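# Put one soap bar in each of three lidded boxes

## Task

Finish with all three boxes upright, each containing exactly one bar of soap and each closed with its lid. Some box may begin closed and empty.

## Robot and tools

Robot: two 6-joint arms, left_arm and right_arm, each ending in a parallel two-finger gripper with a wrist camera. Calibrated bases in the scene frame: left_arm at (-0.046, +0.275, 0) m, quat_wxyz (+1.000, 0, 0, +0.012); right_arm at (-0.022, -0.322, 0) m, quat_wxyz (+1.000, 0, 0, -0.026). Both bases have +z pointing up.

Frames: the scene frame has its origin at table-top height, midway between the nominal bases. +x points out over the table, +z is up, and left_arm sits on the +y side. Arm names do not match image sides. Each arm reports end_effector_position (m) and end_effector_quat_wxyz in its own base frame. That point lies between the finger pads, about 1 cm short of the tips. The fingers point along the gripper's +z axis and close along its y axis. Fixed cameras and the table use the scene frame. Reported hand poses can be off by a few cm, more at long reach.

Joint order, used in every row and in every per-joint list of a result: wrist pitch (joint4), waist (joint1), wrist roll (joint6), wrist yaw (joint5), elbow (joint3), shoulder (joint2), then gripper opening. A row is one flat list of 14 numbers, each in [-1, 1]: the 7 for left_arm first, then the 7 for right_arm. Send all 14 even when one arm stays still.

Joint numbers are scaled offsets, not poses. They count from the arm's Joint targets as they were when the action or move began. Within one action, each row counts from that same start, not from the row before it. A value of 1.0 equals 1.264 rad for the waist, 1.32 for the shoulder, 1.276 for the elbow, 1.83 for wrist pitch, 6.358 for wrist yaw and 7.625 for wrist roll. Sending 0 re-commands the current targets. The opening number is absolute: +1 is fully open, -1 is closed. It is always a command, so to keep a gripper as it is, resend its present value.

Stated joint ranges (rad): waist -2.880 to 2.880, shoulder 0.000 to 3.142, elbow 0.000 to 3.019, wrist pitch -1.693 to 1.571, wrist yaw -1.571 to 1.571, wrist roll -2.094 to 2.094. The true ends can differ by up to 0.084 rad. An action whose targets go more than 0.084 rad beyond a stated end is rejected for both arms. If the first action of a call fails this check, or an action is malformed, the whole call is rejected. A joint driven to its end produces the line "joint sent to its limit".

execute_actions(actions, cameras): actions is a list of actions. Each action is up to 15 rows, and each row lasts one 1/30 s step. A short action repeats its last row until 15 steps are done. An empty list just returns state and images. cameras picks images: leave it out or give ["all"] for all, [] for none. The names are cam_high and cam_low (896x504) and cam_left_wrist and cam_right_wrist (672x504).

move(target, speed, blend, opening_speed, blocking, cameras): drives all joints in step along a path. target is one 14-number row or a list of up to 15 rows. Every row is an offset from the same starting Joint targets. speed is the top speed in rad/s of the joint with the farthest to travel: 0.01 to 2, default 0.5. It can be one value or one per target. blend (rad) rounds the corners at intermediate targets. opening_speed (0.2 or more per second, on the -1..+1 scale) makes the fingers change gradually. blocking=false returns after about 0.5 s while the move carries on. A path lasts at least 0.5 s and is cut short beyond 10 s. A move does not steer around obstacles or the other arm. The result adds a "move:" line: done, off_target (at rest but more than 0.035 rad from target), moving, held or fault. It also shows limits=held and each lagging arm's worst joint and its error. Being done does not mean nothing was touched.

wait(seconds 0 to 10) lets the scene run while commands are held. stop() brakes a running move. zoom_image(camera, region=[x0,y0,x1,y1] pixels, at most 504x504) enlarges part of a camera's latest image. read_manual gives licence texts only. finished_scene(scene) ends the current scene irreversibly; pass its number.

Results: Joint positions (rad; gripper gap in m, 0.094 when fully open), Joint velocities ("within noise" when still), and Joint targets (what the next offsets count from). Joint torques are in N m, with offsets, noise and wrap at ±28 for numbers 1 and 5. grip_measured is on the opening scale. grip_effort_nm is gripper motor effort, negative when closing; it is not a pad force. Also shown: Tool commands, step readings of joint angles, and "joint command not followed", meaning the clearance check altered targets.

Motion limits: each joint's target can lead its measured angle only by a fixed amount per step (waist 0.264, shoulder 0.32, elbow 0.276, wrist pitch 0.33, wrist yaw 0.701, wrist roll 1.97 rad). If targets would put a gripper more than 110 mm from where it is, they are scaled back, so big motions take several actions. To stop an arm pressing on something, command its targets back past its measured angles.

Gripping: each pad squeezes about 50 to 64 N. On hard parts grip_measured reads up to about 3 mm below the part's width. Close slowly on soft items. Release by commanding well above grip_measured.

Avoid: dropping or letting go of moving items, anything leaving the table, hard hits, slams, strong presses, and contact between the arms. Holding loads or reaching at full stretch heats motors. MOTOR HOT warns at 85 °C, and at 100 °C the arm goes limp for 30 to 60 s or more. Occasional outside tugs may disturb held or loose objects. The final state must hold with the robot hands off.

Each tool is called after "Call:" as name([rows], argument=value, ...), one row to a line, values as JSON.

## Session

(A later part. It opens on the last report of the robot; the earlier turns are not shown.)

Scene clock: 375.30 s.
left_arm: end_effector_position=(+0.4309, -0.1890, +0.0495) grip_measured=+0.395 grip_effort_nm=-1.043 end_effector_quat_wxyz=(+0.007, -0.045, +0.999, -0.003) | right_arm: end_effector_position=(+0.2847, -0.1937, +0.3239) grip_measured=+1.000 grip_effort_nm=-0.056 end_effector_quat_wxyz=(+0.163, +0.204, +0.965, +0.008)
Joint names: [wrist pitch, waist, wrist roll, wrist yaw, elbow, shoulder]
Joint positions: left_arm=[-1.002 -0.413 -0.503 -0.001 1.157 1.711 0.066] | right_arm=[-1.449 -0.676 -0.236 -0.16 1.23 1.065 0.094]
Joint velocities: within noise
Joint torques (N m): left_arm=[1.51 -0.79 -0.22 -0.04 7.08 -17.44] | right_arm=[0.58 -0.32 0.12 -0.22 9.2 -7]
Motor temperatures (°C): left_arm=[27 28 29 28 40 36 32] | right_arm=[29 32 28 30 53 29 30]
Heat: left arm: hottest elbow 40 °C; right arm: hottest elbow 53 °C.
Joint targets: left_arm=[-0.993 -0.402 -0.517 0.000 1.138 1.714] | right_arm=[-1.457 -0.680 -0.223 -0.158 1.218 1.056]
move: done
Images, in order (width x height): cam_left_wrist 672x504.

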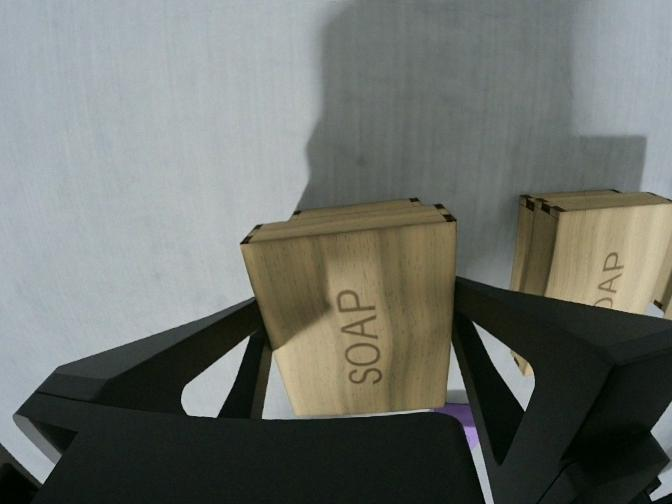

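Call:
move([
  [0.0,0,0,0,0.05,-0.048,0.1,0,0,0,0,0,0,1],
  [-0.0005,0,0,0,0.0039,0.0023,0.1,0,0,0,0,0,0,1],
], speed=0.12, cameras=["cam_left_wrist"])

Call:
zoom_image(camera="cam_left_wrist", region=[216, 170, 496, 270])

Scene clock: 426.60 s.
left_arm: end_effector_position=(+0.4299, -0.1886, +0.0558) grip_measured=+0.395 grip_effort_nm=-1.043 end_effector_quat_wxyz=(+0.013, -0.045, +0.999, -0.006) | right_arm: end_effector_position=(+0.2847, -0.1937, +0.3239) grip_measured=+1.000 grip_effort_nm=-0.056 end_effector_quat_wxyz=(+0.163, +0.204, +0.965, +0.008)
Joint names: [wrist pitch, waist, wrist roll, wrist yaw, elbow, shoulder]
Joint positions: left_arm=[-1.002 -0.413 -0.503 -0.001 1.152 1.692 0.066] | right_arm=[-1.449 -0.676 -0.236 -0.16 1.23 1.065 0.094]
Joint velocities: within noise
Joint torques (N m): left_arm=[1.51 -0.79 -0.22 -0.03 7.99 -15.15] | right_arm=[0.57 -0.38 0.12 -0.22 9.21 -7.06]
Motor temperatures (°C): left_arm=[27 28 29 28 39 36 33] | right_arm=[29 32 28 30 53 29 30]
Heat: left arm: hottest elbow 39 °C; right arm: hottest elbow 53 °C.
Joint targets: left_arm=[-0.994 -0.402 -0.517 0.000 1.143 1.717] | right_arm=[-1.457 -0.680 -0.223 -0.158 1.218 1.056]
move: done
Images, in order (width x height): cam_left_wrist 672x504.

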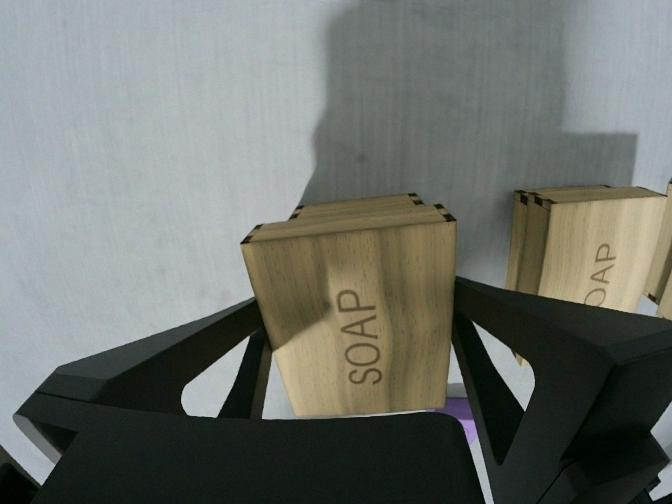

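Scaled by 1.800 from the camera's 672x504 image, which has a finer 960x720 frame.

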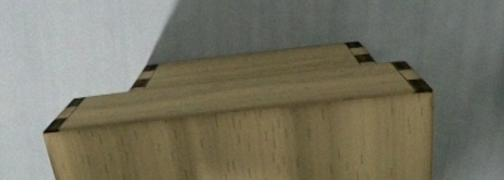

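Call:
move(target=[0.0158,0,0,0,-0.0216,0.0197,0.1,0,0,0,0,0,0,1], speed=0.06, cameras=["cam_left_wrist"])

Call:
zoom_image(camera="cam_left_wrist", region=[216, 170, 496, 270])

Scene clock: 481.17 s.
left_arm: end_effector_position=(+0.4279, -0.1882, +0.0487) grip_measured=+0.395 grip_effort_nm=-1.028 end_effector_quat_wxyz=(+0.011, -0.045, +0.999, -0.006) | right_arm: end_effector_position=(+0.2847, -0.1937, +0.3239) grip_measured=+1.000 grip_effort_nm=-0.056 end_effector_quat_wxyz=(+0.163, +0.204, +0.965, +0.008)
Joint names: [wrist pitch, waist, wrist roll, wrist yaw, elbow, shoulder]
Joint positions: left_arm=[-0.986 -0.413 -0.503 0.002 1.139 1.699 0.066] | right_arm=[-1.449 -0.676 -0.236 -0.16 1.23 1.065 0.094]
Joint velocities: within noise
Joint torques (N m): left_arm=[1.89 -0.79 -0.22 -0.12 6.54 -13.39] | right_arm=[0.57 -0.32 0.12 -0.22 9.2 -7.06]
Motor temperatures (°C): left_arm=[27 28 29 28 40 36 33] | right_arm=[29 32 28 30 53 29 30]
Heat: left arm: hottest elbow 40 °C; right arm: hottest elbow 53 °C.
Joint targets: left_arm=[-0.965 -0.403 -0.517 0.001 1.116 1.743] | right_arm=[-1.457 -0.680 -0.223 -0.158 1.218 1.056]
move: off_target (left_arm); left_arm: the shoulder is farthest, 0.044 rad from its target
Images, in order (width x height): cam_left_wrist 672x504.

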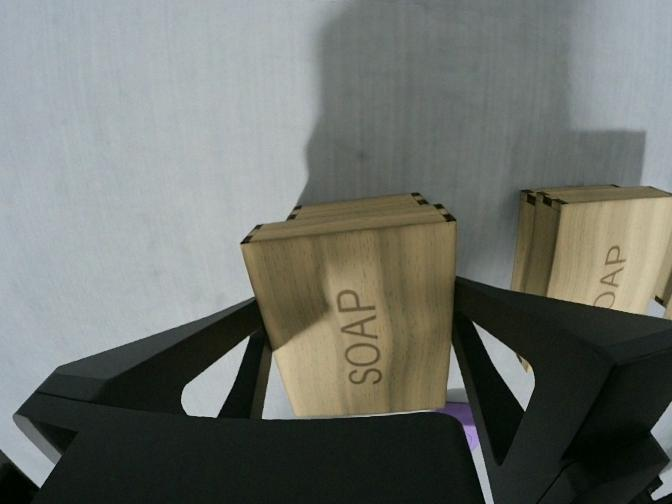

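Scaled by 1.800 from the camera's 672x504 image, which has a finer 960x720 frame.

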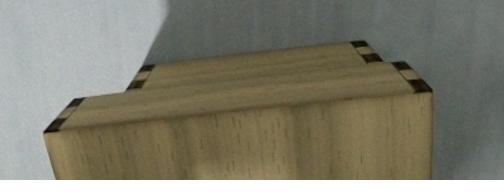

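Call:
move([
  [-0.015,-0.022,0,0,0.065,-0.07,0.1,0,0,0,0,0,0,1],
  [-0.015,-0.0013,0,0,0.0157,-0.0235,0.1,0,0,0,0,0,0,1],
], speed=0.12, cameras=["cam_left_wrist"])

Call:
zoom_image(camera="cam_left_wrist", region=[216, 170, 496, 270])

Scene clock: 504.97 s.
left_arm: end_effector_position=(+0.4295, -0.1902, +0.0554) grip_measured=+0.395 grip_effort_nm=-1.038 end_effector_quat_wxyz=(+0.018, -0.044, +0.999, -0.010) | right_arm: end_effector_position=(+0.2847, -0.1937, +0.3239) grip_measured=+1.000 grip_effort_nm=-0.056 end_effector_quat_wxyz=(+0.163, +0.204, +0.965, +0.008)
Joint names: [wrist pitch, waist, wrist roll, wrist yaw, elbow, shoulder]
Joint positions: left_arm=[-0.985 -0.415 -0.503 0.002 1.142 1.686 0.066] | right_arm=[-1.449 -0.676 -0.236 -0.16 1.23 1.065 0.094]
Joint velocities: within noise
Joint torques (N m): left_arm=[0.88 -0.73 -0.22 -0.14 8.21 -14.92] | right_arm=[0.58 -0.32 0.12 -0.22 9.22 -7]
Motor temperatures (°C): left_arm=[27 28 29 28 40 35 33] | right_arm=[29 32 28 30 53 29 30]
Heat: left arm: hottest elbow 40 °C; right arm: hottest elbow 53 °C.
Joint targets: left_arm=[-0.992 -0.404 -0.517 0.001 1.136 1.712] | right_arm=[-1.457 -0.680 -0.223 -0.158 1.218 1.056]
move: done
Images, in order (width x height): cam_left_wrist 672x504.

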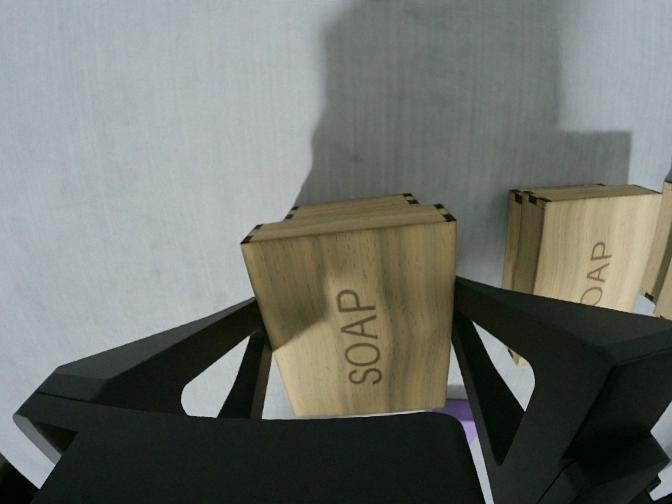

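Scaled by 1.800 from the camera's 672x504 image, which has a finer 960x720 frame.

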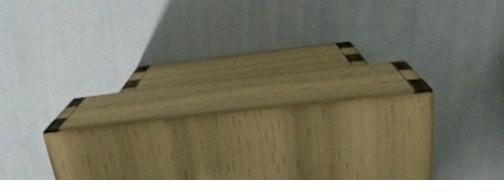

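Call:
move(target=[0.0311,0,0,0,-0.018,0.0284,0.1,0,0,0,0,0,0,1], speed=0.06, cameras=["cam_left_wrist"])

Call:
zoom_image(camera="cam_left_wrist", region=[216, 170, 496, 270])

Scene clock: 532.83 s.
left_arm: end_effector_position=(+0.4276, -0.1894, +0.0348) grip_measured=+0.395 grip_effort_nm=-1.033 end_effector_quat_wxyz=(+0.011, -0.044, +0.999, -0.007) | right_arm: end_effector_position=(+0.2847, -0.1937, +0.3239) grip_measured=+1.000 grip_effort_nm=-0.056 end_effector_quat_wxyz=(+0.163, +0.204, +0.965, +0.008)
Joint names: [wrist pitch, waist, wrist roll, wrist yaw, elbow, shoulder]
Joint positions: left_arm=[-0.95 -0.415 -0.503 0.003 1.125 1.72 0.066] | right_arm=[-1.449 -0.676 -0.236 -0.16 1.23 1.065 0.094]
Joint velocities: within noise
Joint torques (N m): left_arm=[1.73 -0.73 -0.22 -0.17 7.38 -14.86] | right_arm=[0.58 -0.32 0.12 -0.22 9.21 -7.06]
Motor temperatures (°C): left_arm=[27 28 29 28 39 34 33] | right_arm=[29 32 28 30 53 29 30]
Heat: left arm: hottest elbow 39 °C; right arm: hottest elbow 53 °C.
Joint targets: left_arm=[-0.935 -0.404 -0.517 0.001 1.113 1.749] | right_arm=[-1.457 -0.680 -0.223 -0.158 1.218 1.056]
move: done
Images, in order (width x height): cam_left_wrist 672x504.

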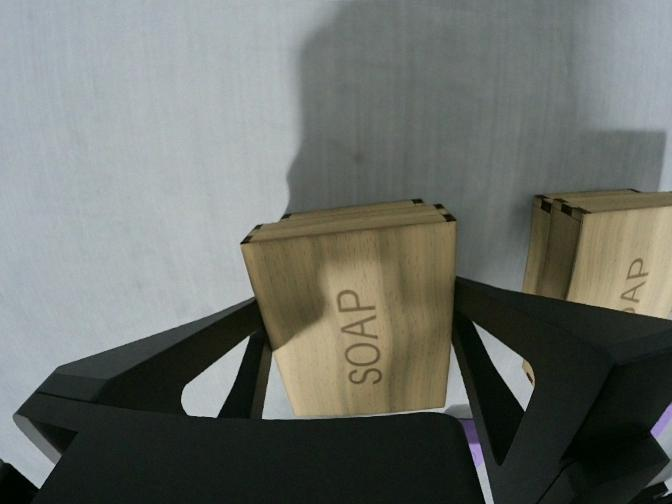

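Scaled by 1.800 from the camera's 672x504 image, which has a finer 960x720 frame.

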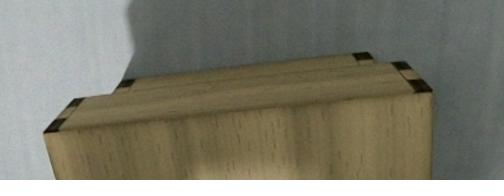

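Call:
move(target=[0,0,0,0,0,0.006,0.1,0,0,0,0,0,0,1], speed=0.08, cameras=[])

Call:
move(target=[0,0,0,0,0,0,0.7,0,0,0,0,0,0,1], opening_speed=0.6, cameras=[])

Call:
move([
  [0,0,0,0,0.047,0,0.7,0,0,0,0,0,0,1],
  [-0.155,0,0,0,0.155,-0.115,0.7,0,0,0,0,0,0,1],
], speed=0.25, blend=0.02, cameras=["cam_left_wrist"])

Scene clock: 549.40 s.
left_arm: end_effector_position=(+0.4276, -0.1894, +0.0346) grip_measured=+0.395 grip_effort_nm=-1.038 end_effector_quat_wxyz=(+0.010, -0.044, +0.999, -0.007) | right_arm: end_effector_position=(+0.2847, -0.1937, +0.3239) grip_measured=+1.000 grip_effort_nm=-0.056 end_effector_quat_wxyz=(+0.163, +0.204, +0.965, +0.008)
Joint names: [wrist pitch, waist, wrist roll, wrist yaw, elbow, shoulder]
Joint positions: left_arm=[-0.95 -0.415 -0.503 0.003 1.125 1.721 0.066] | right_arm=[-1.449 -0.676 -0.236 -0.16 1.23 1.065 0.094]
Joint velocities: within noise
Joint torques (N m): left_arm=[1.74 -0.73 -0.22 -0.17 7.38 -14.15] | right_arm=[0.58 -0.38 0.12 -0.22 9.21 -7.06]
Motor temperatures (°C): left_arm=[27 28 29 28 39 35 33] | right_arm=[29 32 28 30 53 29 30]
Heat: left arm: hottest elbow 39 °C; right arm: hottest elbow 53 °C.
Joint targets: left_arm=[-0.935 -0.404 -0.517 0.001 1.113 1.757] | right_arm=[-1.457 -0.680 -0.223 -0.158 1.218 1.056]
move: off_target (left_arm); left_arm: the shoulder is farthest, 0.036 rad from its target
No camera images: "cameras" was empty.

Scene clock: 550.77 s.
left_arm: end_effector_position=(+0.4272, -0.1892, +0.0301) grip_measured=+0.696 grip_effort_nm=0.129 end_effector_quat_wxyz=(+0.007, -0.044, +0.999, -0.005) | right_arm: end_effector_position=(+0.2847, -0.1937, +0.3239) grip_measured=+1.000 grip_effort_nm=-0.046 end_effector_quat_wxyz=(+0.163, +0.204, +0.965, +0.008)
Joint names: [wrist pitch, waist, wrist roll, wrist yaw, elbow, shoulder]
Joint positions: left_arm=[-0.948 -0.415 -0.503 0.003 1.125 1.731 0.08] | right_arm=[-1.449 -0.676 -0.236 -0.16 1.23 1.065 0.094]
Joint velocities: within noise
Joint torques (N m): left_arm=[1.59 -0.79 -0.22 -0.17 7.3 -15.27] | right_arm=[0.58 -0.32 0.12 -0.22 9.2 -7.06]
Motor temperatures (°C): left_arm=[27 28 29 28 39 35 33] | right_arm=[29 32 28 30 53 29 30]
Heat: left arm: hottest elbow 39 °C; right arm: hottest elbow 53 °C.
Joint targets: left_arm=[-0.935 -0.404 -0.517 0.001 1.113 1.757] | right_arm=[-1.457 -0.680 -0.223 -0.158 1.218 1.056]
move: done
No camera images: "cameras" was empty.

Scene clock: 552.70 s.
left_arm: end_effector_position=(+0.4272, -0.1892, +0.1263) grip_measured=+0.697 grip_effort_nm=0.129 end_effector_quat_wxyz=(+0.002, -0.044, +0.999, -0.003) | right_arm: end_effector_position=(+0.2847, -0.1937, +0.3239) grip_measured=+1.000 grip_effort_nm=-0.051 end_effector_quat_wxyz=(+0.163, +0.204, +0.965, +0.008)
Joint names: [wrist pitch, waist, wrist roll, wrist yaw, elbow, shoulder]
Joint positions: left_arm=[-1.208 -0.415 -0.503 0.003 1.262 1.619 0.08] | right_arm=[-1.449 -0.676 -0.236 -0.16 1.23 1.065 0.094]
Joint velocities: within noise
Joint torques (N m): left_arm=[0.61 -0.85 -0.22 -0.17 13.96 -18.67] | right_arm=[0.58 -0.38 0.12 -0.22 9.21 -7.06]
Motor temperatures (°C): left_arm=[27 28 29 28 39 35 33] | right_arm=[29 32 28 30 53 29 30]
Heat: left arm: hottest elbow 39 °C; right arm: hottest elbow 53 °C.
Joint targets: left_arm=[-1.219 -0.404 -0.517 0.001 1.310 1.605] | right_arm=[-1.457 -0.680 -0.223 -0.158 1.218 1.056]
move: off_target (left_arm); left_arm: the elbow is farthest, 0.049 rad from its target
Images, in order (width x height): cam_left_wrist 672x504.

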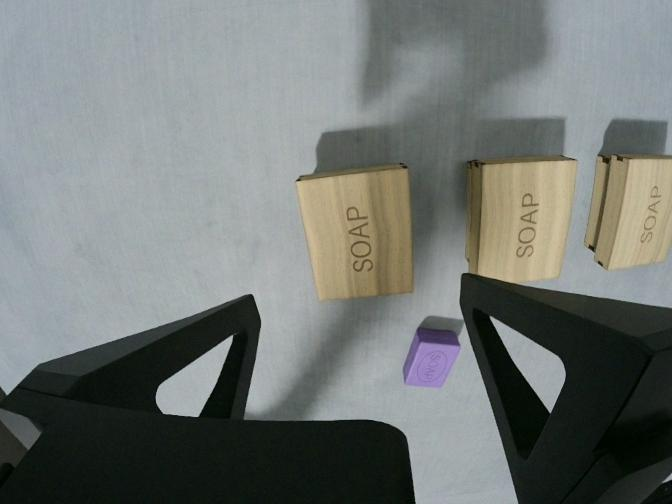

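Call:
move(target=[0.0268,-0.1638,-0.0243,0,0.0611,0.1689,0.75,0,0,0,0,0,0,1], speed=0.3, cameras=["cam_left_wrist"])

Scene clock: 586.27 s.
left_arm: end_effector_position=(+0.4091, -0.2853, +0.0667) grip_measured=+0.747 grip_effort_nm=0.129 end_effector_quat_wxyz=(-0.031, -0.040, +0.998, +0.022) | right_arm: end_effector_position=(+0.2847, -0.1937, +0.3239) grip_measured=+1.000 grip_effort_nm=-0.046 end_effector_quat_wxyz=(+0.163, +0.204, +0.965, +0.008)
Joint names: [wrist pitch, waist, wrist roll, wrist yaw, elbow, shoulder]
Joint positions: left_arm=[-1.182 -0.607 -0.687 0.002 1.341 1.805 0.082] | right_arm=[-1.449 -0.676 -0.236 -0.16 1.23 1.065 0.094]
Joint velocities: within noise
Joint torques (N m): left_arm=[1.43 -1.85 -0.26 -0.17 13.33 -17.44] | right_arm=[0.59 -0.32 0.12 -0.22 9.21 -7]
Motor temperatures (°C): left_arm=[27 28 29 28 48 37 32] | right_arm=[29 32 28 30 53 29 30]
Heat: left arm: hottest elbow 48 °C; right arm: hottest elbow 53 °C.
Joint targets: left_arm=[-1.170 -0.611 -0.702 0.000 1.389 1.828] | right_arm=[-1.457 -0.680 -0.223 -0.158 1.218 1.056]
move: off_target (left_arm); left_arm: the elbow is farthest, 0.047 rad from its target
Images, in order (width x height): cam_left_wrist 672x504.

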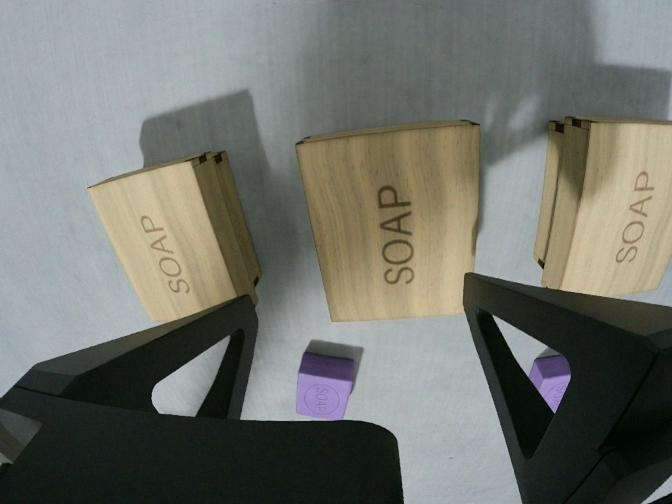

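Call:
move([
  [0.0093,0,0,0,0.08,-0.04,0.75,0,0,0,0,0,0,1],
  [0.0093,0,0,0,-0.011,-0.006,0.75,0,0,0,0,0,0,1],
], speed=0.2, cameras=["cam_left_wrist"])

Scene clock: 612.10 s.
left_arm: end_effector_position=(+0.4273, -0.2979, +0.0848) grip_measured=+0.747 grip_effort_nm=0.129 end_effector_quat_wxyz=(-0.004, -0.041, +0.999, +0.001) | right_arm: end_effector_position=(+0.2847, -0.1937, +0.3239) grip_measured=+1.000 grip_effort_nm=-0.061 end_effector_quat_wxyz=(+0.163, +0.204, +0.965, +0.008)
Joint names: [wrist pitch, waist, wrist roll, wrist yaw, elbow, shoulder]
Joint positions: left_arm=[-1.164 -0.607 -0.688 0.002 1.383 1.797 0.082] | right_arm=[-1.449 -0.676 -0.236 -0.16 1.23 1.065 0.094]
Joint velocities: within noise
Joint torques (N m): left_arm=[1.52 -1.85 -0.22 -0.17 8.46 -18.08] | right_arm=[0.58 -0.32 0.12 -0.22 9.21 -7]
Motor temperatures (°C): left_arm=[27 28 29 28 51 38 31] | right_arm=[29 32 28 30 53 29 30]
Heat: left arm: hottest elbow 51 °C; right arm: hottest elbow 53 °C.
Joint targets: left_arm=[-1.153 -0.611 -0.702 0.000 1.374 1.821] | right_arm=[-1.457 -0.680 -0.223 -0.158 1.218 1.056]
move: done
Images, in order (width x height): cam_left_wrist 672x504.

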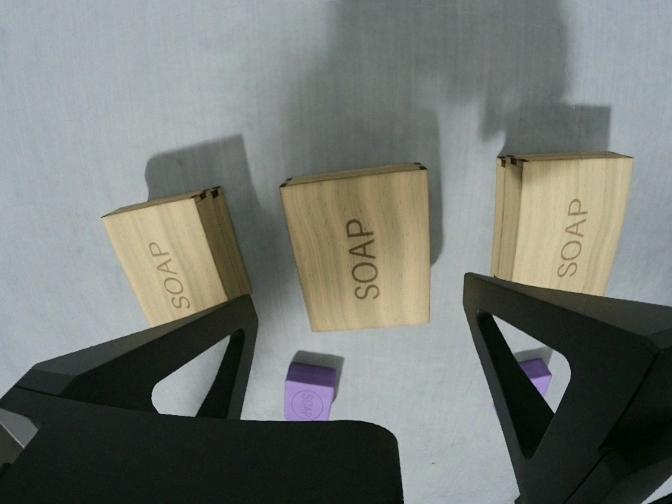

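Call:
move(target=[0.0656,-0.0071,-0.002,0,-0.0475,0.0451,0.65,0,0,0,0,0,0,1], speed=0.12, cameras=["cam_left_wrist"])

Scene clock: 634.17 s.
left_arm: end_effector_position=(+0.4271, -0.2987, +0.0372) grip_measured=+0.653 grip_effort_nm=-0.139 end_effector_quat_wxyz=(-0.002, -0.047, +0.999, +0.000) | right_arm: end_effector_position=(+0.2847, -0.1937, +0.3239) grip_measured=+1.000 grip_effort_nm=-0.056 end_effector_quat_wxyz=(+0.163, +0.204, +0.965, +0.008)
Joint names: [wrist pitch, waist, wrist roll, wrist yaw, elbow, shoulder]
Joint positions: left_arm=[-1.046 -0.609 -0.703 0.002 1.323 1.851 0.078] | right_arm=[-1.449 -0.676 -0.236 -0.16 1.23 1.065 0.094]
Joint velocities: within noise
Joint torques (N m): left_arm=[1.65 -2.43 -0.2 -0.17 7.91 -17.85] | right_arm=[0.58 -0.32 0.12 -0.22 9.21 -7.12]
Motor temperatures (°C): left_arm=[27 28 29 28 46 37 31] | right_arm=[29 32 28 30 53 29 30]
Heat: left arm: hottest elbow 46 °C; right arm: hottest elbow 53 °C.
Joint targets: left_arm=[-1.033 -0.620 -0.718 0.000 1.314 1.880] | right_arm=[-1.457 -0.680 -0.223 -0.158 1.218 1.056]
move: done
Images, in order (width x height): cam_left_wrist 672x504.

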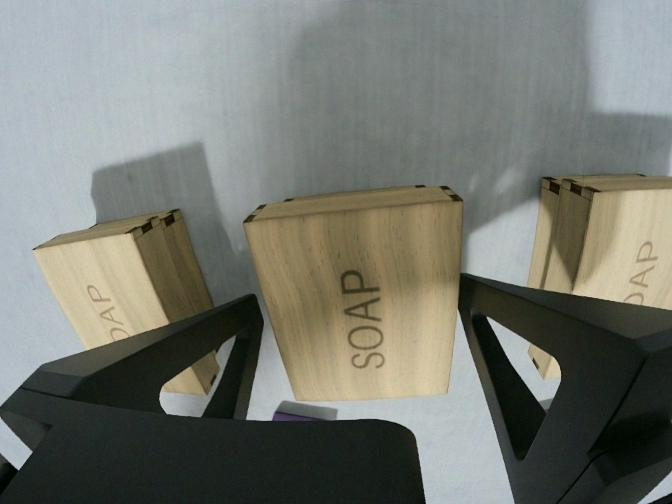

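Good. Close and lift.

Call:
move(target=[0,0,0,0,0,0,0.1,0,0,0,0,0,0,1], opening_speed=0.4, cameras=["cam_left_wrist"])

Call:
move([
  [0,0,0,0,0.047,0,0.1,0,0,0,0,0,0,1],
  [-0.1366,0,0,0,0.1462,-0.1068,0.1,0,0,0,0,0,0,1],
], speed=0.25, blend=0.02, cameras=["cam_left_wrist"])

Scene clock: 645.33 s.
left_arm: end_effector_position=(+0.4270, -0.2990, +0.0372) grip_measured=+0.367 grip_effort_nm=-1.028 end_effector_quat_wxyz=(-0.002, -0.047, +0.999, +0.000) | right_arm: end_effector_position=(+0.2847, -0.1937, +0.3239) grip_measured=+1.000 grip_effort_nm=-0.056 end_effector_quat_wxyz=(+0.163, +0.204, +0.965, +0.008)
Joint names: [wrist pitch, waist, wrist roll, wrist yaw, elbow, shoulder]
Joint positions: left_arm=[-1.045 -0.609 -0.704 0.002 1.323 1.851 0.064] | right_arm=[-1.449 -0.676 -0.236 -0.16 1.23 1.065 0.094]
Joint velocities: within noise
Joint torques (N m): left_arm=[1.58 -2.43 -0.22 -0.17 7.9 -17.61] | right_arm=[0.58 -0.32 0.12 -0.22 9.22 -7]
Motor temperatures (°C): left_arm=[27 28 29 28 46 37 31] | right_arm=[29 32 28 30 53 29 30]
Heat: left arm: hottest elbow 46 °C; right arm: hottest elbow 53 °C.
Joint targets: left_arm=[-1.033 -0.620 -0.718 0.000 1.314 1.880] | right_arm=[-1.457 -0.680 -0.223 -0.158 1.218 1.056]
move: done
Images, in order (width x height): cam_left_wrist 672x504.

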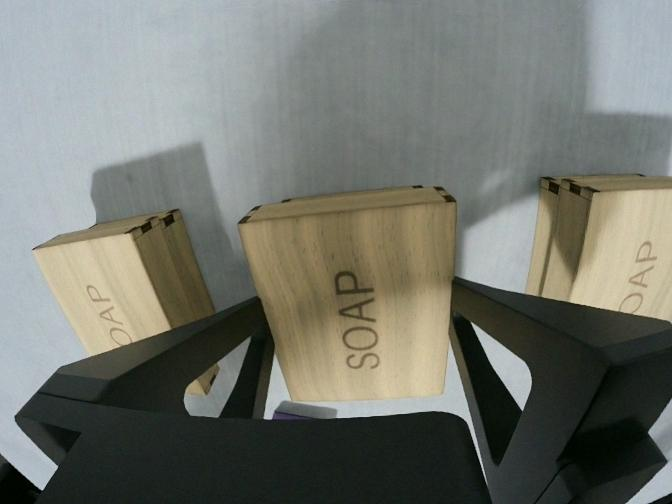

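Scene clock: 647.13 s.
left_arm: end_effector_position=(+0.4272, -0.2991, +0.1319) grip_measured=+0.367 grip_effort_nm=-1.033 end_effector_quat_wxyz=(-0.001, -0.047, +0.999, -0.001) | right_arm: end_effector_position=(+0.2847, -0.1937, +0.3239) grip_measured=+1.000 grip_effort_nm=-0.061 end_effector_quat_wxyz=(+0.163, +0.204, +0.965, +0.008)
Joint names: [wrist pitch, waist, wrist roll, wrist yaw, elbow, shoulder]
Joint positions: left_arm=[-1.271 -0.609 -0.704 0.002 1.452 1.752 0.064] | right_arm=[-1.449 -0.676 -0.236 -0.16 1.23 1.065 0.094]
Joint velocities: within noise
Joint torques (N m): left_arm=[0.57 -2.49 -0.22 -0.17 14.09 -20.31] | right_arm=[0.57 -0.32 0.12 -0.22 9.21 -7.06]
Motor temperatures (°C): left_arm=[27 28 29 28 46 37 31] | right_arm=[29 32 28 30 53 29 30]
Heat: left arm: hottest elbow 46 °C; right arm: hottest elbow 53 °C.
Joint targets: left_arm=[-1.283 -0.620 -0.718 0.000 1.500 1.739] | right_arm=[-1.457 -0.680 -0.223 -0.158 1.218 1.056]
move: off_target (left_arm); left_arm: the elbow is farthest, 0.049 rad from its target
Images, in order (width x height): cam_left_wrist 672x504.

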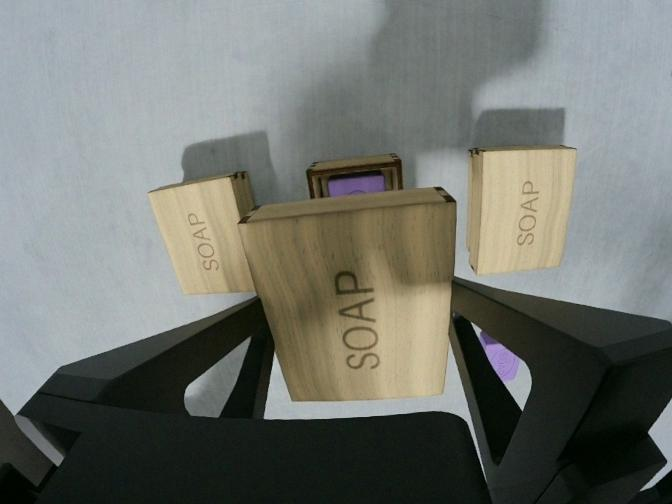

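Call:
move([
  [0.1144,0,0,0,-0.1308,0.0905,0.1,0,0,0,0,0,0,1],
  [0.1366,0,0,0,-0.1458,0.1068,0.1,0,0,0,0,0,0,1],
  [0.1366,0,0,0,-0.1458,0.1128,0.1,0,0,0,0,0,0,1],
], speed=[0.2,0.08,0.08], cameras=["cam_left_wrist"])

Scene clock: 659.80 s.
left_arm: end_effector_position=(+0.4278, -0.2995, +0.0368) grip_measured=+0.367 grip_effort_nm=-1.033 end_effector_quat_wxyz=(-0.002, -0.047, +0.999, +0.000) | right_arm: end_effector_position=(+0.2847, -0.1937, +0.3239) grip_measured=+1.000 grip_effort_nm=-0.046 end_effector_quat_wxyz=(+0.163, +0.204, +0.965, +0.008)
Joint names: [wrist pitch, waist, wrist roll, wrist yaw, elbow, shoulder]
Joint positions: left_arm=[-1.045 -0.609 -0.704 0.002 1.326 1.854 0.064] | right_arm=[-1.449 -0.676 -0.236 -0.16 1.23 1.065 0.094]
Joint velocities: within noise
Joint torques (N m): left_arm=[1.58 -2.37 -0.22 -0.16 7.72 -17.2] | right_arm=[0.58 -0.32 0.12 -0.22 9.21 -7]
Motor temperatures (°C): left_arm=[27 28 29 28 47 36 32] | right_arm=[29 32 28 30 53 29 30]
Heat: left arm: hottest elbow 47 °C; right arm: hottest elbow 53 °C.
Joint targets: left_arm=[-1.033 -0.620 -0.717 0.001 1.314 1.888] | right_arm=[-1.457 -0.680 -0.223 -0.158 1.218 1.056]
move: done
Images, in order (width x height): cam_left_wrist 672x504.

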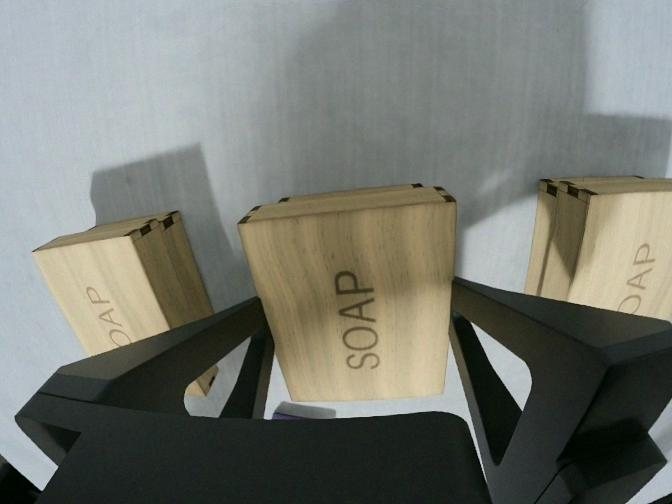

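Call:
move(target=[0,0,0,0,0,0,0.65,0,0,0,0,0,0,1], opening_speed=0.6, cameras=[])

Call:
move([
  [0,0,0,0,0.047,0,0.65,0,0,0,0,0,0,1],
  [-0.1366,0,0,0,0.1458,-0.113,0.65,0,0,0,0,0,0,1],
  [-0.1158,-0.1203,-0.0178,0,0.318,0.047,0.65,0,0,0,0,0,0,1],
  [-0.1158,-0.1203,-0.0178,0,0.2555,0.078,0.65,0,0,0,0,0,0,1],
], speed=0.3, blend=0.02, cameras=["cam_left_wrist"])

Scene clock: 683.80 s.
left_arm: end_effector_position=(+0.4276, -0.2993, +0.0353) grip_measured=+0.646 grip_effort_nm=0.129 end_effector_quat_wxyz=(-0.003, -0.047, +0.999, +0.001) | right_arm: end_effector_position=(+0.2847, -0.1937, +0.3239) grip_measured=+1.000 grip_effort_nm=-0.051 end_effector_quat_wxyz=(+0.163, +0.204, +0.965, +0.008)
Joint names: [wrist pitch, waist, wrist roll, wrist yaw, elbow, shoulder]
Joint positions: left_arm=[-1.045 -0.609 -0.704 0.002 1.326 1.857 0.077] | right_arm=[-1.449 -0.676 -0.236 -0.16 1.23 1.065 0.094]
Joint velocities: within noise
Joint torques (N m): left_arm=[1.57 -2.43 -0.22 -0.16 7.66 -17.44] | right_arm=[0.57 -0.32 0.12 -0.22 9.21 -7.06]
Motor temperatures (°C): left_arm=[27 28 29 28 44 36 32] | right_arm=[29 32 28 30 53 29 30]
Heat: left arm: hottest elbow 44 °C; right arm: hottest elbow 53 °C.
Joint targets: left_arm=[-1.033 -0.620 -0.718 0.001 1.314 1.888] | right_arm=[-1.457 -0.680 -0.223 -0.158 1.218 1.056]
move: done
No camera images: "cameras" was empty.

Scene clock: 686.30 s.
left_arm: end_effector_position=(+0.4246, -0.4118, +0.0895) grip_measured=+0.647 grip_effort_nm=0.134 end_effector_quat_wxyz=(-0.002, -0.035, +0.999, +0.000) | right_arm: end_effector_position=(+0.2847, -0.1937, +0.3239) grip_measured=+1.000 grip_effort_nm=-0.056 end_effector_quat_wxyz=(+0.163, +0.204, +0.965, +0.008)
Joint names: [wrist pitch, waist, wrist roll, wrist yaw, elbow, shoulder]
Joint positions: left_arm=[-1.257 -0.769 -0.838 0.002 1.646 1.963 0.077] | right_arm=[-1.449 -0.676 -0.236 -0.16 1.23 1.065 0.094]
Joint velocities: within noise
Joint torques (N m): left_arm=[1.55 -1.85 -0.25 -0.17 9.09 -20.37] | right_arm=[0.57 -0.38 0.12 -0.22 9.21 -7]
Motor temperatures (°C): left_arm=[27 28 29 28 44 36 32] | right_arm=[29 32 28 30 53 29 30]
Heat: left arm: hottest elbow 44 °C; right arm: hottest elbow 53 °C.
Joint targets: left_arm=[-1.245 -0.772 -0.853 0.001 1.640 1.991] | right_arm=[-1.457 -0.680 -0.223 -0.158 1.218 1.056]
move: done
Images, in order (width x height): cam_left_wrist 672x504.

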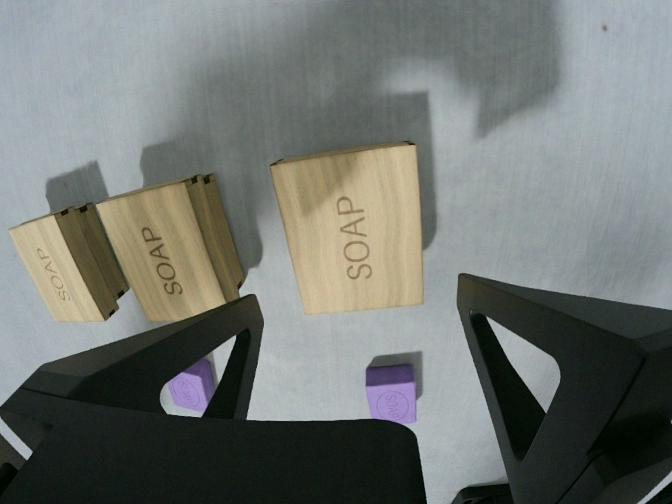

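Call:
move(target=[0.0623,0.0206,-0.003,0,-0.04,0.0477,0.65,0,0,0,0,0,0,1], speed=0.12, cameras=["cam_left_wrist"])

Scene clock: 702.87 s.
left_arm: end_effector_position=(+0.4340, -0.4107, +0.0391) grip_measured=+0.647 grip_effort_nm=0.129 end_effector_quat_wxyz=(+0.001, -0.053, +0.999, -0.002) | right_arm: end_effector_position=(+0.2847, -0.1937, +0.3239) grip_measured=+1.000 grip_effort_nm=-0.056 end_effector_quat_wxyz=(+0.163, +0.204, +0.965, +0.008)
Joint names: [wrist pitch, waist, wrist roll, wrist yaw, elbow, shoulder]
Joint positions: left_arm=[-1.144 -0.756 -0.861 0.002 1.599 2.022 0.077] | right_arm=[-1.449 -0.676 -0.236 -0.16 1.23 1.065 0.094]
Joint velocities: within noise
Joint torques (N m): left_arm=[1.62 -0.73 -0.25 -0.17 8.39 -20.95] | right_arm=[0.58 -0.32 0.12 -0.22 9.21 -7]
Motor temperatures (°C): left_arm=[27 28 29 28 43 38 31] | right_arm=[29 32 28 30 53 29 30]
Heat: left arm: hottest elbow 43 °C; right arm: hottest elbow 53 °C.
Joint targets: left_arm=[-1.131 -0.746 -0.876 0.001 1.589 2.054] | right_arm=[-1.457 -0.680 -0.223 -0.158 1.218 1.056]
move: done
Images, in order (width x height): cam_left_wrist 672x504.

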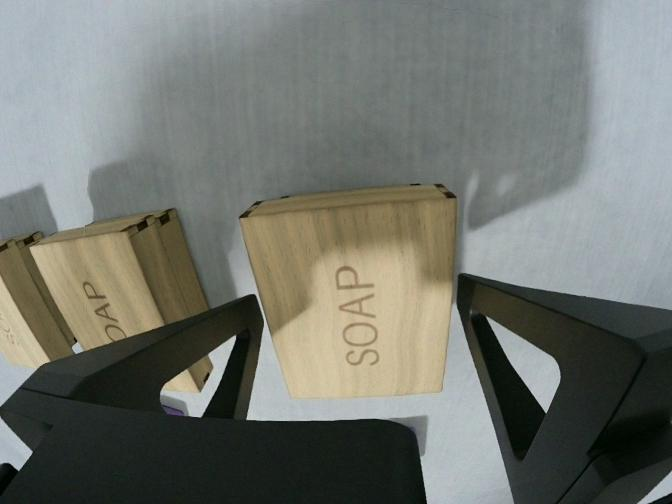

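Call:
move(target=[0,0,0,0,0,0,0.1,0,0,0,0,0,0,1], opening_speed=0.4, cameras=["cam_left_wrist"])

Call:
move([
  [0,0,0,0,0.047,0,0.1,0,0,0,0,0,0,1],
  [-0.1284,0,0,0,0.1497,-0.0924,0.1,0,0,0,0,0,0,1],
], speed=0.25, blend=0.02, cameras=["cam_left_wrist"])

Scene clock: 716.77 s.
left_arm: end_effector_position=(+0.4340, -0.4107, +0.0391) grip_measured=+0.390 grip_effort_nm=-1.033 end_effector_quat_wxyz=(+0.001, -0.053, +0.999, -0.003) | right_arm: end_effector_position=(+0.2847, -0.1937, +0.3239) grip_measured=+1.000 grip_effort_nm=-0.056 end_effector_quat_wxyz=(+0.163, +0.204, +0.965, +0.008)
Joint names: [wrist pitch, waist, wrist roll, wrist yaw, elbow, shoulder]
Joint positions: left_arm=[-1.143 -0.756 -0.862 0.002 1.599 2.022 0.065] | right_arm=[-1.449 -0.676 -0.236 -0.16 1.23 1.065 0.094]
Joint velocities: within noise
Joint torques (N m): left_arm=[1.58 -0.79 -0.22 -0.17 8.36 -20.66] | right_arm=[0.57 -0.32 0.12 -0.22 9.21 -7.06]
Motor temperatures (°C): left_arm=[27 28 29 28 44 37 31] | right_arm=[29 32 28 30 53 29 30]
Heat: left arm: hottest elbow 44 °C; right arm: hottest elbow 53 °C.
Joint targets: left_arm=[-1.131 -0.746 -0.876 0.001 1.589 2.054] | right_arm=[-1.457 -0.680 -0.223 -0.158 1.218 1.056]
move: done
Images, in order (width x height): cam_left_wrist 672x504.

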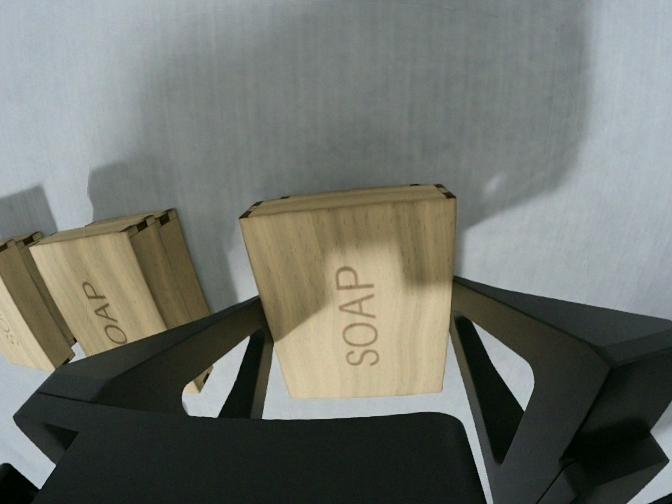

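Scene clock: 718.50 s.
left_arm: end_effector_position=(+0.4344, -0.4110, +0.1342) grip_measured=+0.390 grip_effort_nm=-1.043 end_effector_quat_wxyz=(+0.002, -0.053, +0.999, -0.004) | right_arm: end_effector_position=(+0.2847, -0.1937, +0.3239) grip_measured=+1.000 grip_effort_nm=-0.051 end_effector_quat_wxyz=(+0.163, +0.204, +0.965, +0.008)
Joint names: [wrist pitch, waist, wrist roll, wrist yaw, elbow, shoulder]
Joint positions: left_arm=[-1.354 -0.756 -0.862 0.002 1.733 1.941 0.065] | right_arm=[-1.449 -0.676 -0.236 -0.16 1.23 1.065 0.094]
Joint velocities: within noise
Joint torques (N m): left_arm=[0.59 -0.79 -0.22 -0.17 14.19 -24.7] | right_arm=[0.59 -0.38 0.12 -0.22 9.22 -7.06]
Motor temperatures (°C): left_arm=[27 28 29 28 44 37 31] | right_arm=[29 32 28 30 53 29 30]
Heat: left arm: hottest elbow 44 °C; right arm: hottest elbow 53 °C.
Joint targets: left_arm=[-1.366 -0.746 -0.876 0.001 1.780 1.932] | right_arm=[-1.457 -0.680 -0.223 -0.158 1.218 1.056]
move: off_target (left_arm); left_arm: the elbow is farthest, 0.047 rad from its target
Images, in order (width x height): cam_left_wrist 672x504.

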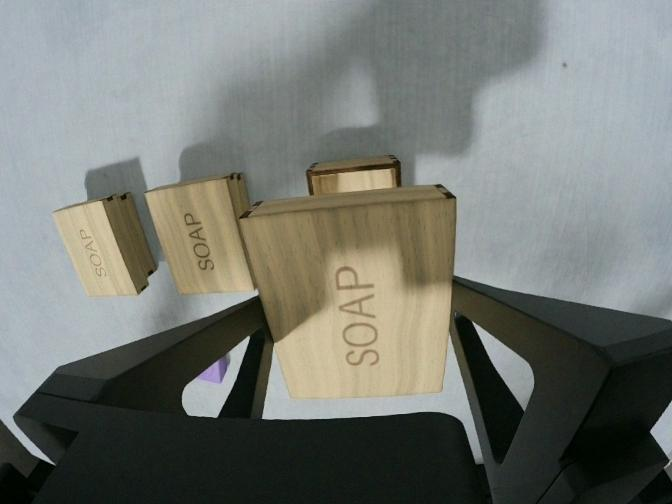

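Call:
move([
  [0.0798,0.6282,0.0842,0,-0.368,-0.2364,0.1,0,0,0,0,0,0,1],
  [0.217,0.6282,0.0842,0,-0.525,-0.154,0.1,0,0,0,0,0,0,1],
  [0.2546,0.6282,0.0842,0,-0.5627,-0.1341,0.1,0,0,0,0,0,0,1],
], speed=[0.5,0.3,0.08], blend=0.03, cameras=["cam_left_wrist"])

Scene clock: 748.13 s.
left_arm: end_effector_position=(+0.4521, +0.0219, +0.0174) grip_measured=+0.389 grip_effort_nm=-1.038 end_effector_quat_wxyz=(+0.002, -0.149, +0.989, -0.001) | right_arm: end_effector_position=(+0.2847, -0.1937, +0.3239) grip_measured=+1.000 grip_effort_nm=-0.051 end_effector_quat_wxyz=(+0.163, +0.204, +0.965, +0.008)
Joint names: [wrist pitch, waist, wrist roll, wrist yaw, elbow, shoulder]
Joint positions: left_arm=[-0.917 0.05 -0.248 0.002 1.076 1.726 0.065] | right_arm=[-1.449 -0.676 -0.236 -0.16 1.23 1.065 0.094]
Joint velocities: within noise
Joint torques (N m): left_arm=[1.81 -1.73 0.11 -0.1 6.87 -14.51] | right_arm=[0.57 -0.38 0.12 -0.22 9.21 -7.06]
Motor temperatures (°C): left_arm=[27 28 29 28 50 41 32] | right_arm=[29 32 28 30 53 29 30]
Heat: left arm: hottest elbow 50 °C; right arm: hottest elbow 53 °C.
Joint targets: left_arm=[-0.900 0.048 -0.234 0.001 1.062 1.755] | right_arm=[-1.457 -0.680 -0.223 -0.158 1.218 1.056]
move: done
Images, in order (width x height): cam_left_wrist 672x504.

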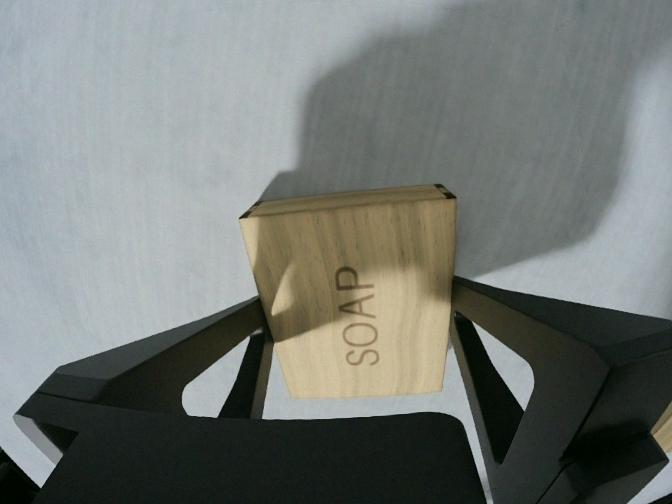

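Call:
move(target=[0,0,0,0,0,0,0.6,0,0,0,0,0,0,1], opening_speed=0.6, cameras=[])

Call:
move([
  [0,0,0,0,0.05,0,0.6,0,0,0,0,0,0,1],
  [-0.164,0,0,0,0.194,-0.102,0.6,0,0,0,0,0,0,1],
  [-0.1475,-0.8117,-0.1069,0,0.312,0.0265,0.6,0,0,0,0,0,0,1],
  [-0.1475,-0.8117,-0.1069,0,0.2555,0.0553,0.6,0,0,0,0,0,0,1],
], speed=[0.2,0.35,0.5,0.25], blend=0.02, cameras=["cam_left_wrist"])

Scene clock: 781.53 s.
left_arm: end_effector_position=(+0.4510, +0.0219, +0.0154) grip_measured=+0.597 grip_effort_nm=0.129 end_effector_quat_wxyz=(+0.002, -0.149, +0.989, -0.001) | right_arm: end_effector_position=(+0.2847, -0.1937, +0.3239) grip_measured=+1.000 grip_effort_nm=-0.046 end_effector_quat_wxyz=(+0.163, +0.204, +0.965, +0.008)
Joint names: [wrist pitch, waist, wrist roll, wrist yaw, elbow, shoulder]
Joint positions: left_arm=[-0.912 0.05 -0.248 0.001 1.072 1.727 0.075] | right_arm=[-1.449 -0.676 -0.236 -0.16 1.23 1.065 0.094]
Joint velocities: within noise
Joint torques (N m): left_arm=[1.65 -1.73 0.11 -0.09 7.2 -14.62] | right_arm=[0.57 -0.32 0.12 -0.22 9.22 -7.06]
Motor temperatures (°C): left_arm=[27 28 29 28 45 38 32] | right_arm=[29 32 28 30 53 29 30]
Heat: left arm: hottest elbow 45 °C; right arm: hottest elbow 53 °C.
Joint targets: left_arm=[-0.900 0.048 -0.234 0.000 1.062 1.755] | right_arm=[-1.457 -0.680 -0.223 -0.158 1.218 1.056]
move: done
No camera images: "cameras" was empty.

Scene clock: 785.63 s.
left_arm: end_effector_position=(+0.2883, -0.4353, +0.0874) grip_measured=+0.597 grip_effort_nm=0.129 end_effector_quat_wxyz=(-0.005, -0.025, +1.000, +0.006) | right_arm: end_effector_position=(+0.2847, -0.1937, +0.3239) grip_measured=+1.000 grip_effort_nm=-0.056 end_effector_quat_wxyz=(+0.163, +0.204, +0.965, +0.008)
Joint names: [wrist pitch, waist, wrist roll, wrist yaw, elbow, shoulder]
Joint positions: left_arm=[-1.182 -0.984 -1.034 0.002 1.398 1.802 0.075] | right_arm=[-1.449 -0.676 -0.236 -0.16 1.23 1.065 0.094]
Joint velocities: within noise
Joint torques (N m): left_arm=[1.52 -1.14 -0.24 -0.15 8.43 -17.61] | right_arm=[0.57 -0.32 0.12 -0.22 9.22 -7.06]
Motor temperatures (°C): left_arm=[27 28 29 28 45 38 32] | right_arm=[29 32 28 30 53 29 30]
Heat: left arm: hottest elbow 45 °C; right arm: hottest elbow 53 °C.
Joint targets: left_arm=[-1.170 -0.978 -1.049 0.001 1.388 1.828] | right_arm=[-1.457 -0.680 -0.223 -0.158 1.218 1.056]
move: done
Images, in order (width x height): cam_left_wrist 672x504.

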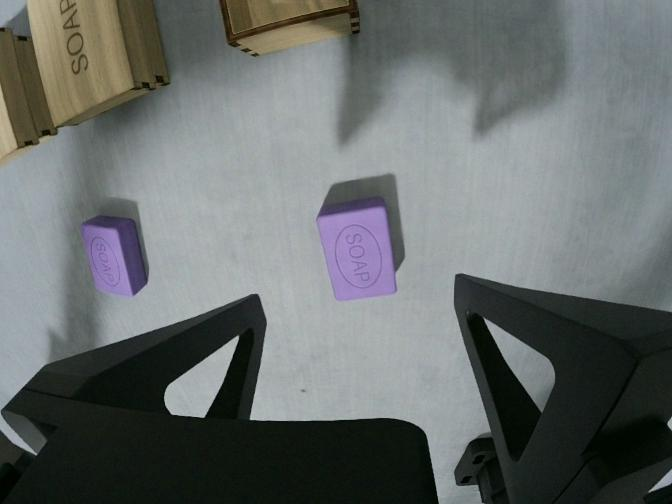

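Call:
move(target=[0.0962,0,-0.011,0,-0.0858,0.0391,0.6,0,0,0,0,0,0,1], speed=0.2, cameras=["cam_left_wrist"])

Scene clock: 805.97 s.
left_arm: end_effector_position=(+0.2844, -0.4296, +0.0254) grip_measured=+0.597 grip_effort_nm=0.129 end_effector_quat_wxyz=(-0.001, -0.067, +0.998, -0.001) | right_arm: end_effector_position=(+0.2847, -0.1937, +0.3239) grip_measured=+1.000 grip_effort_nm=-0.051 end_effector_quat_wxyz=(+0.163, +0.204, +0.965, +0.008)
Joint names: [wrist pitch, waist, wrist roll, wrist yaw, elbow, shoulder]
Joint positions: left_arm=[-1.006 -0.984 -1.118 0.002 1.288 1.852 0.075] | right_arm=[-1.449 -0.676 -0.236 -0.16 1.23 1.065 0.094]
Joint velocities: within noise
Joint torques (N m): left_arm=[1.57 -1.08 -0.21 -0.15 7.72 -17.49] | right_arm=[0.58 -0.32 0.12 -0.22 9.2 -7.12]
Motor temperatures (°C): left_arm=[27 28 29 28 45 37 31] | right_arm=[29 32 28 30 53 29 30]
Heat: left arm: hottest elbow 45 °C; right arm: hottest elbow 53 °C.
Joint targets: left_arm=[-0.994 -0.978 -1.133 0.001 1.279 1.880] | right_arm=[-1.457 -0.680 -0.223 -0.158 1.218 1.056]
move: done
Images, in order (width x height): cam_left_wrist 672x504.

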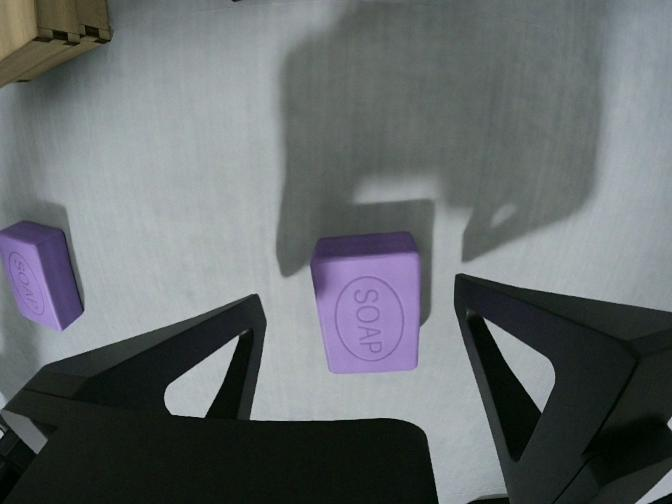

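Call:
move([
  [0.005,0,0,0,-0.003,0.005,0.6,0,0,0,0,0,0,1],
  [0.005,0,0,0,-0.003,0.005,-0.5,0,0,0,0,0,0,1],
], speed=0.1, opening_speed=0.5, cameras=["cam_left_wrist"])

Scene clock: 858.70 s.
left_arm: end_effector_position=(+0.2856, -0.4312, +0.0239) grip_measured=-0.210 grip_effort_nm=-1.043 end_effector_quat_wxyz=(+0.001, -0.067, +0.998, -0.004) | right_arm: end_effector_position=(+0.2847, -0.1937, +0.3239) grip_measured=+1.000 grip_effort_nm=-0.056 end_effector_quat_wxyz=(+0.163, +0.204, +0.965, +0.008)
Joint names: [wrist pitch, waist, wrist roll, wrist yaw, elbow, shoulder]
Joint positions: left_arm=[-0.997 -0.984 -1.119 0.002 1.288 1.855 0.037] | right_arm=[-1.449 -0.676 -0.236 -0.16 1.23 1.065 0.094]
Joint velocities: within noise
Joint torques (N m): left_arm=[1.57 -1.08 -0.22 -0.15 7.38 -17.2] | right_arm=[0.57 -0.32 0.12 -0.22 9.22 -7.06]
Motor temperatures (°C): left_arm=[27 28 29 28 41 38 31] | right_arm=[29 32 28 30 53 29 30]
Heat: left arm: hottest elbow 41 °C; right arm: hottest elbow 53 °C.
Joint targets: left_arm=[-0.985 -0.978 -1.133 0.001 1.275 1.886] | right_arm=[-1.457 -0.680 -0.223 -0.158 1.218 1.056]
move: done
Images, in order (width x height): cam_left_wrist 672x504.

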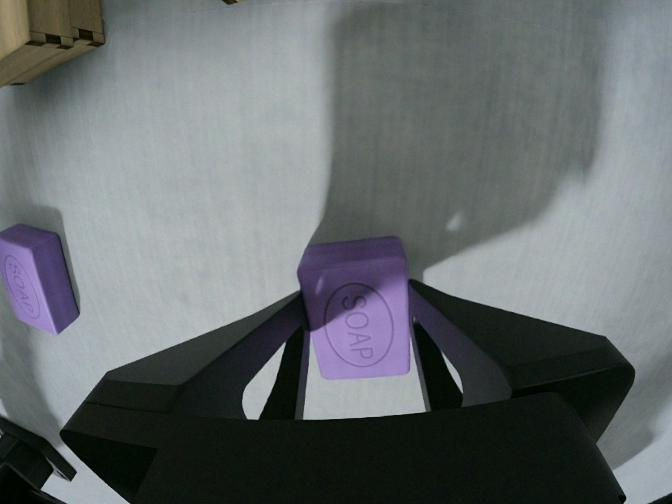

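Call:
move([
  [-0.027,0,0,0,0.047,0,-0.5,0,0,0,0,0,0,1],
  [-0.112,0,0,0,0.15,-0.095,-0.5,0,0,0,0,0,0,1],
  [-0.151,0.1835,0.0372,0,0.35,0.02,-0.5,0,0,0,0,0,0,1],
  [-0.151,0.1835,0.0372,0,0.286,0.067,-0.5,0,0,0,0,0,0,1],
], speed=[0.15,0.3,0.4,0.2], blend=[0.02,0.05,0,0], cameras=["cam_left_wrist"])

Scene clock: 884.80 s.
left_arm: end_effector_position=(+0.4362, -0.4033, +0.0972) grip_measured=-0.210 grip_effort_nm=-1.038 end_effector_quat_wxyz=(+0.006, -0.060, +0.998, -0.007) | right_arm: end_effector_position=(+0.2847, -0.1937, +0.3239) grip_measured=+1.000 grip_effort_nm=-0.051 end_effector_quat_wxyz=(+0.163, +0.204, +0.965, +0.008)
Joint names: [wrist pitch, waist, wrist roll, wrist yaw, elbow, shoulder]
Joint positions: left_arm=[-1.25 -0.745 -0.864 0.002 1.647 1.95 0.037] | right_arm=[-1.449 -0.676 -0.236 -0.16 1.23 1.065 0.094]
Joint velocities: within noise
Joint torques (N m): left_arm=[0.62 -1.67 0.09 -0.14 9.11 -20.54] | right_arm=[0.58 -0.32 0.12 -0.22 9.21 -7.06]
Motor temperatures (°C): left_arm=[27 28 29 28 41 37 32] | right_arm=[29 32 28 30 53 29 30]
Heat: left arm: hottest elbow 41 °C; right arm: hottest elbow 53 °C.
Joint targets: left_arm=[-1.261 -0.746 -0.850 0.001 1.640 1.975] | right_arm=[-1.457 -0.680 -0.223 -0.158 1.218 1.056]
move: done
Images, in order (width x height): cam_left_wrist 672x504.

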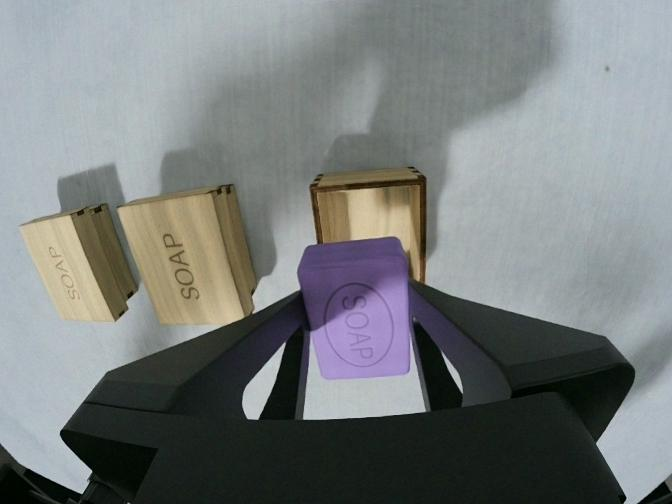

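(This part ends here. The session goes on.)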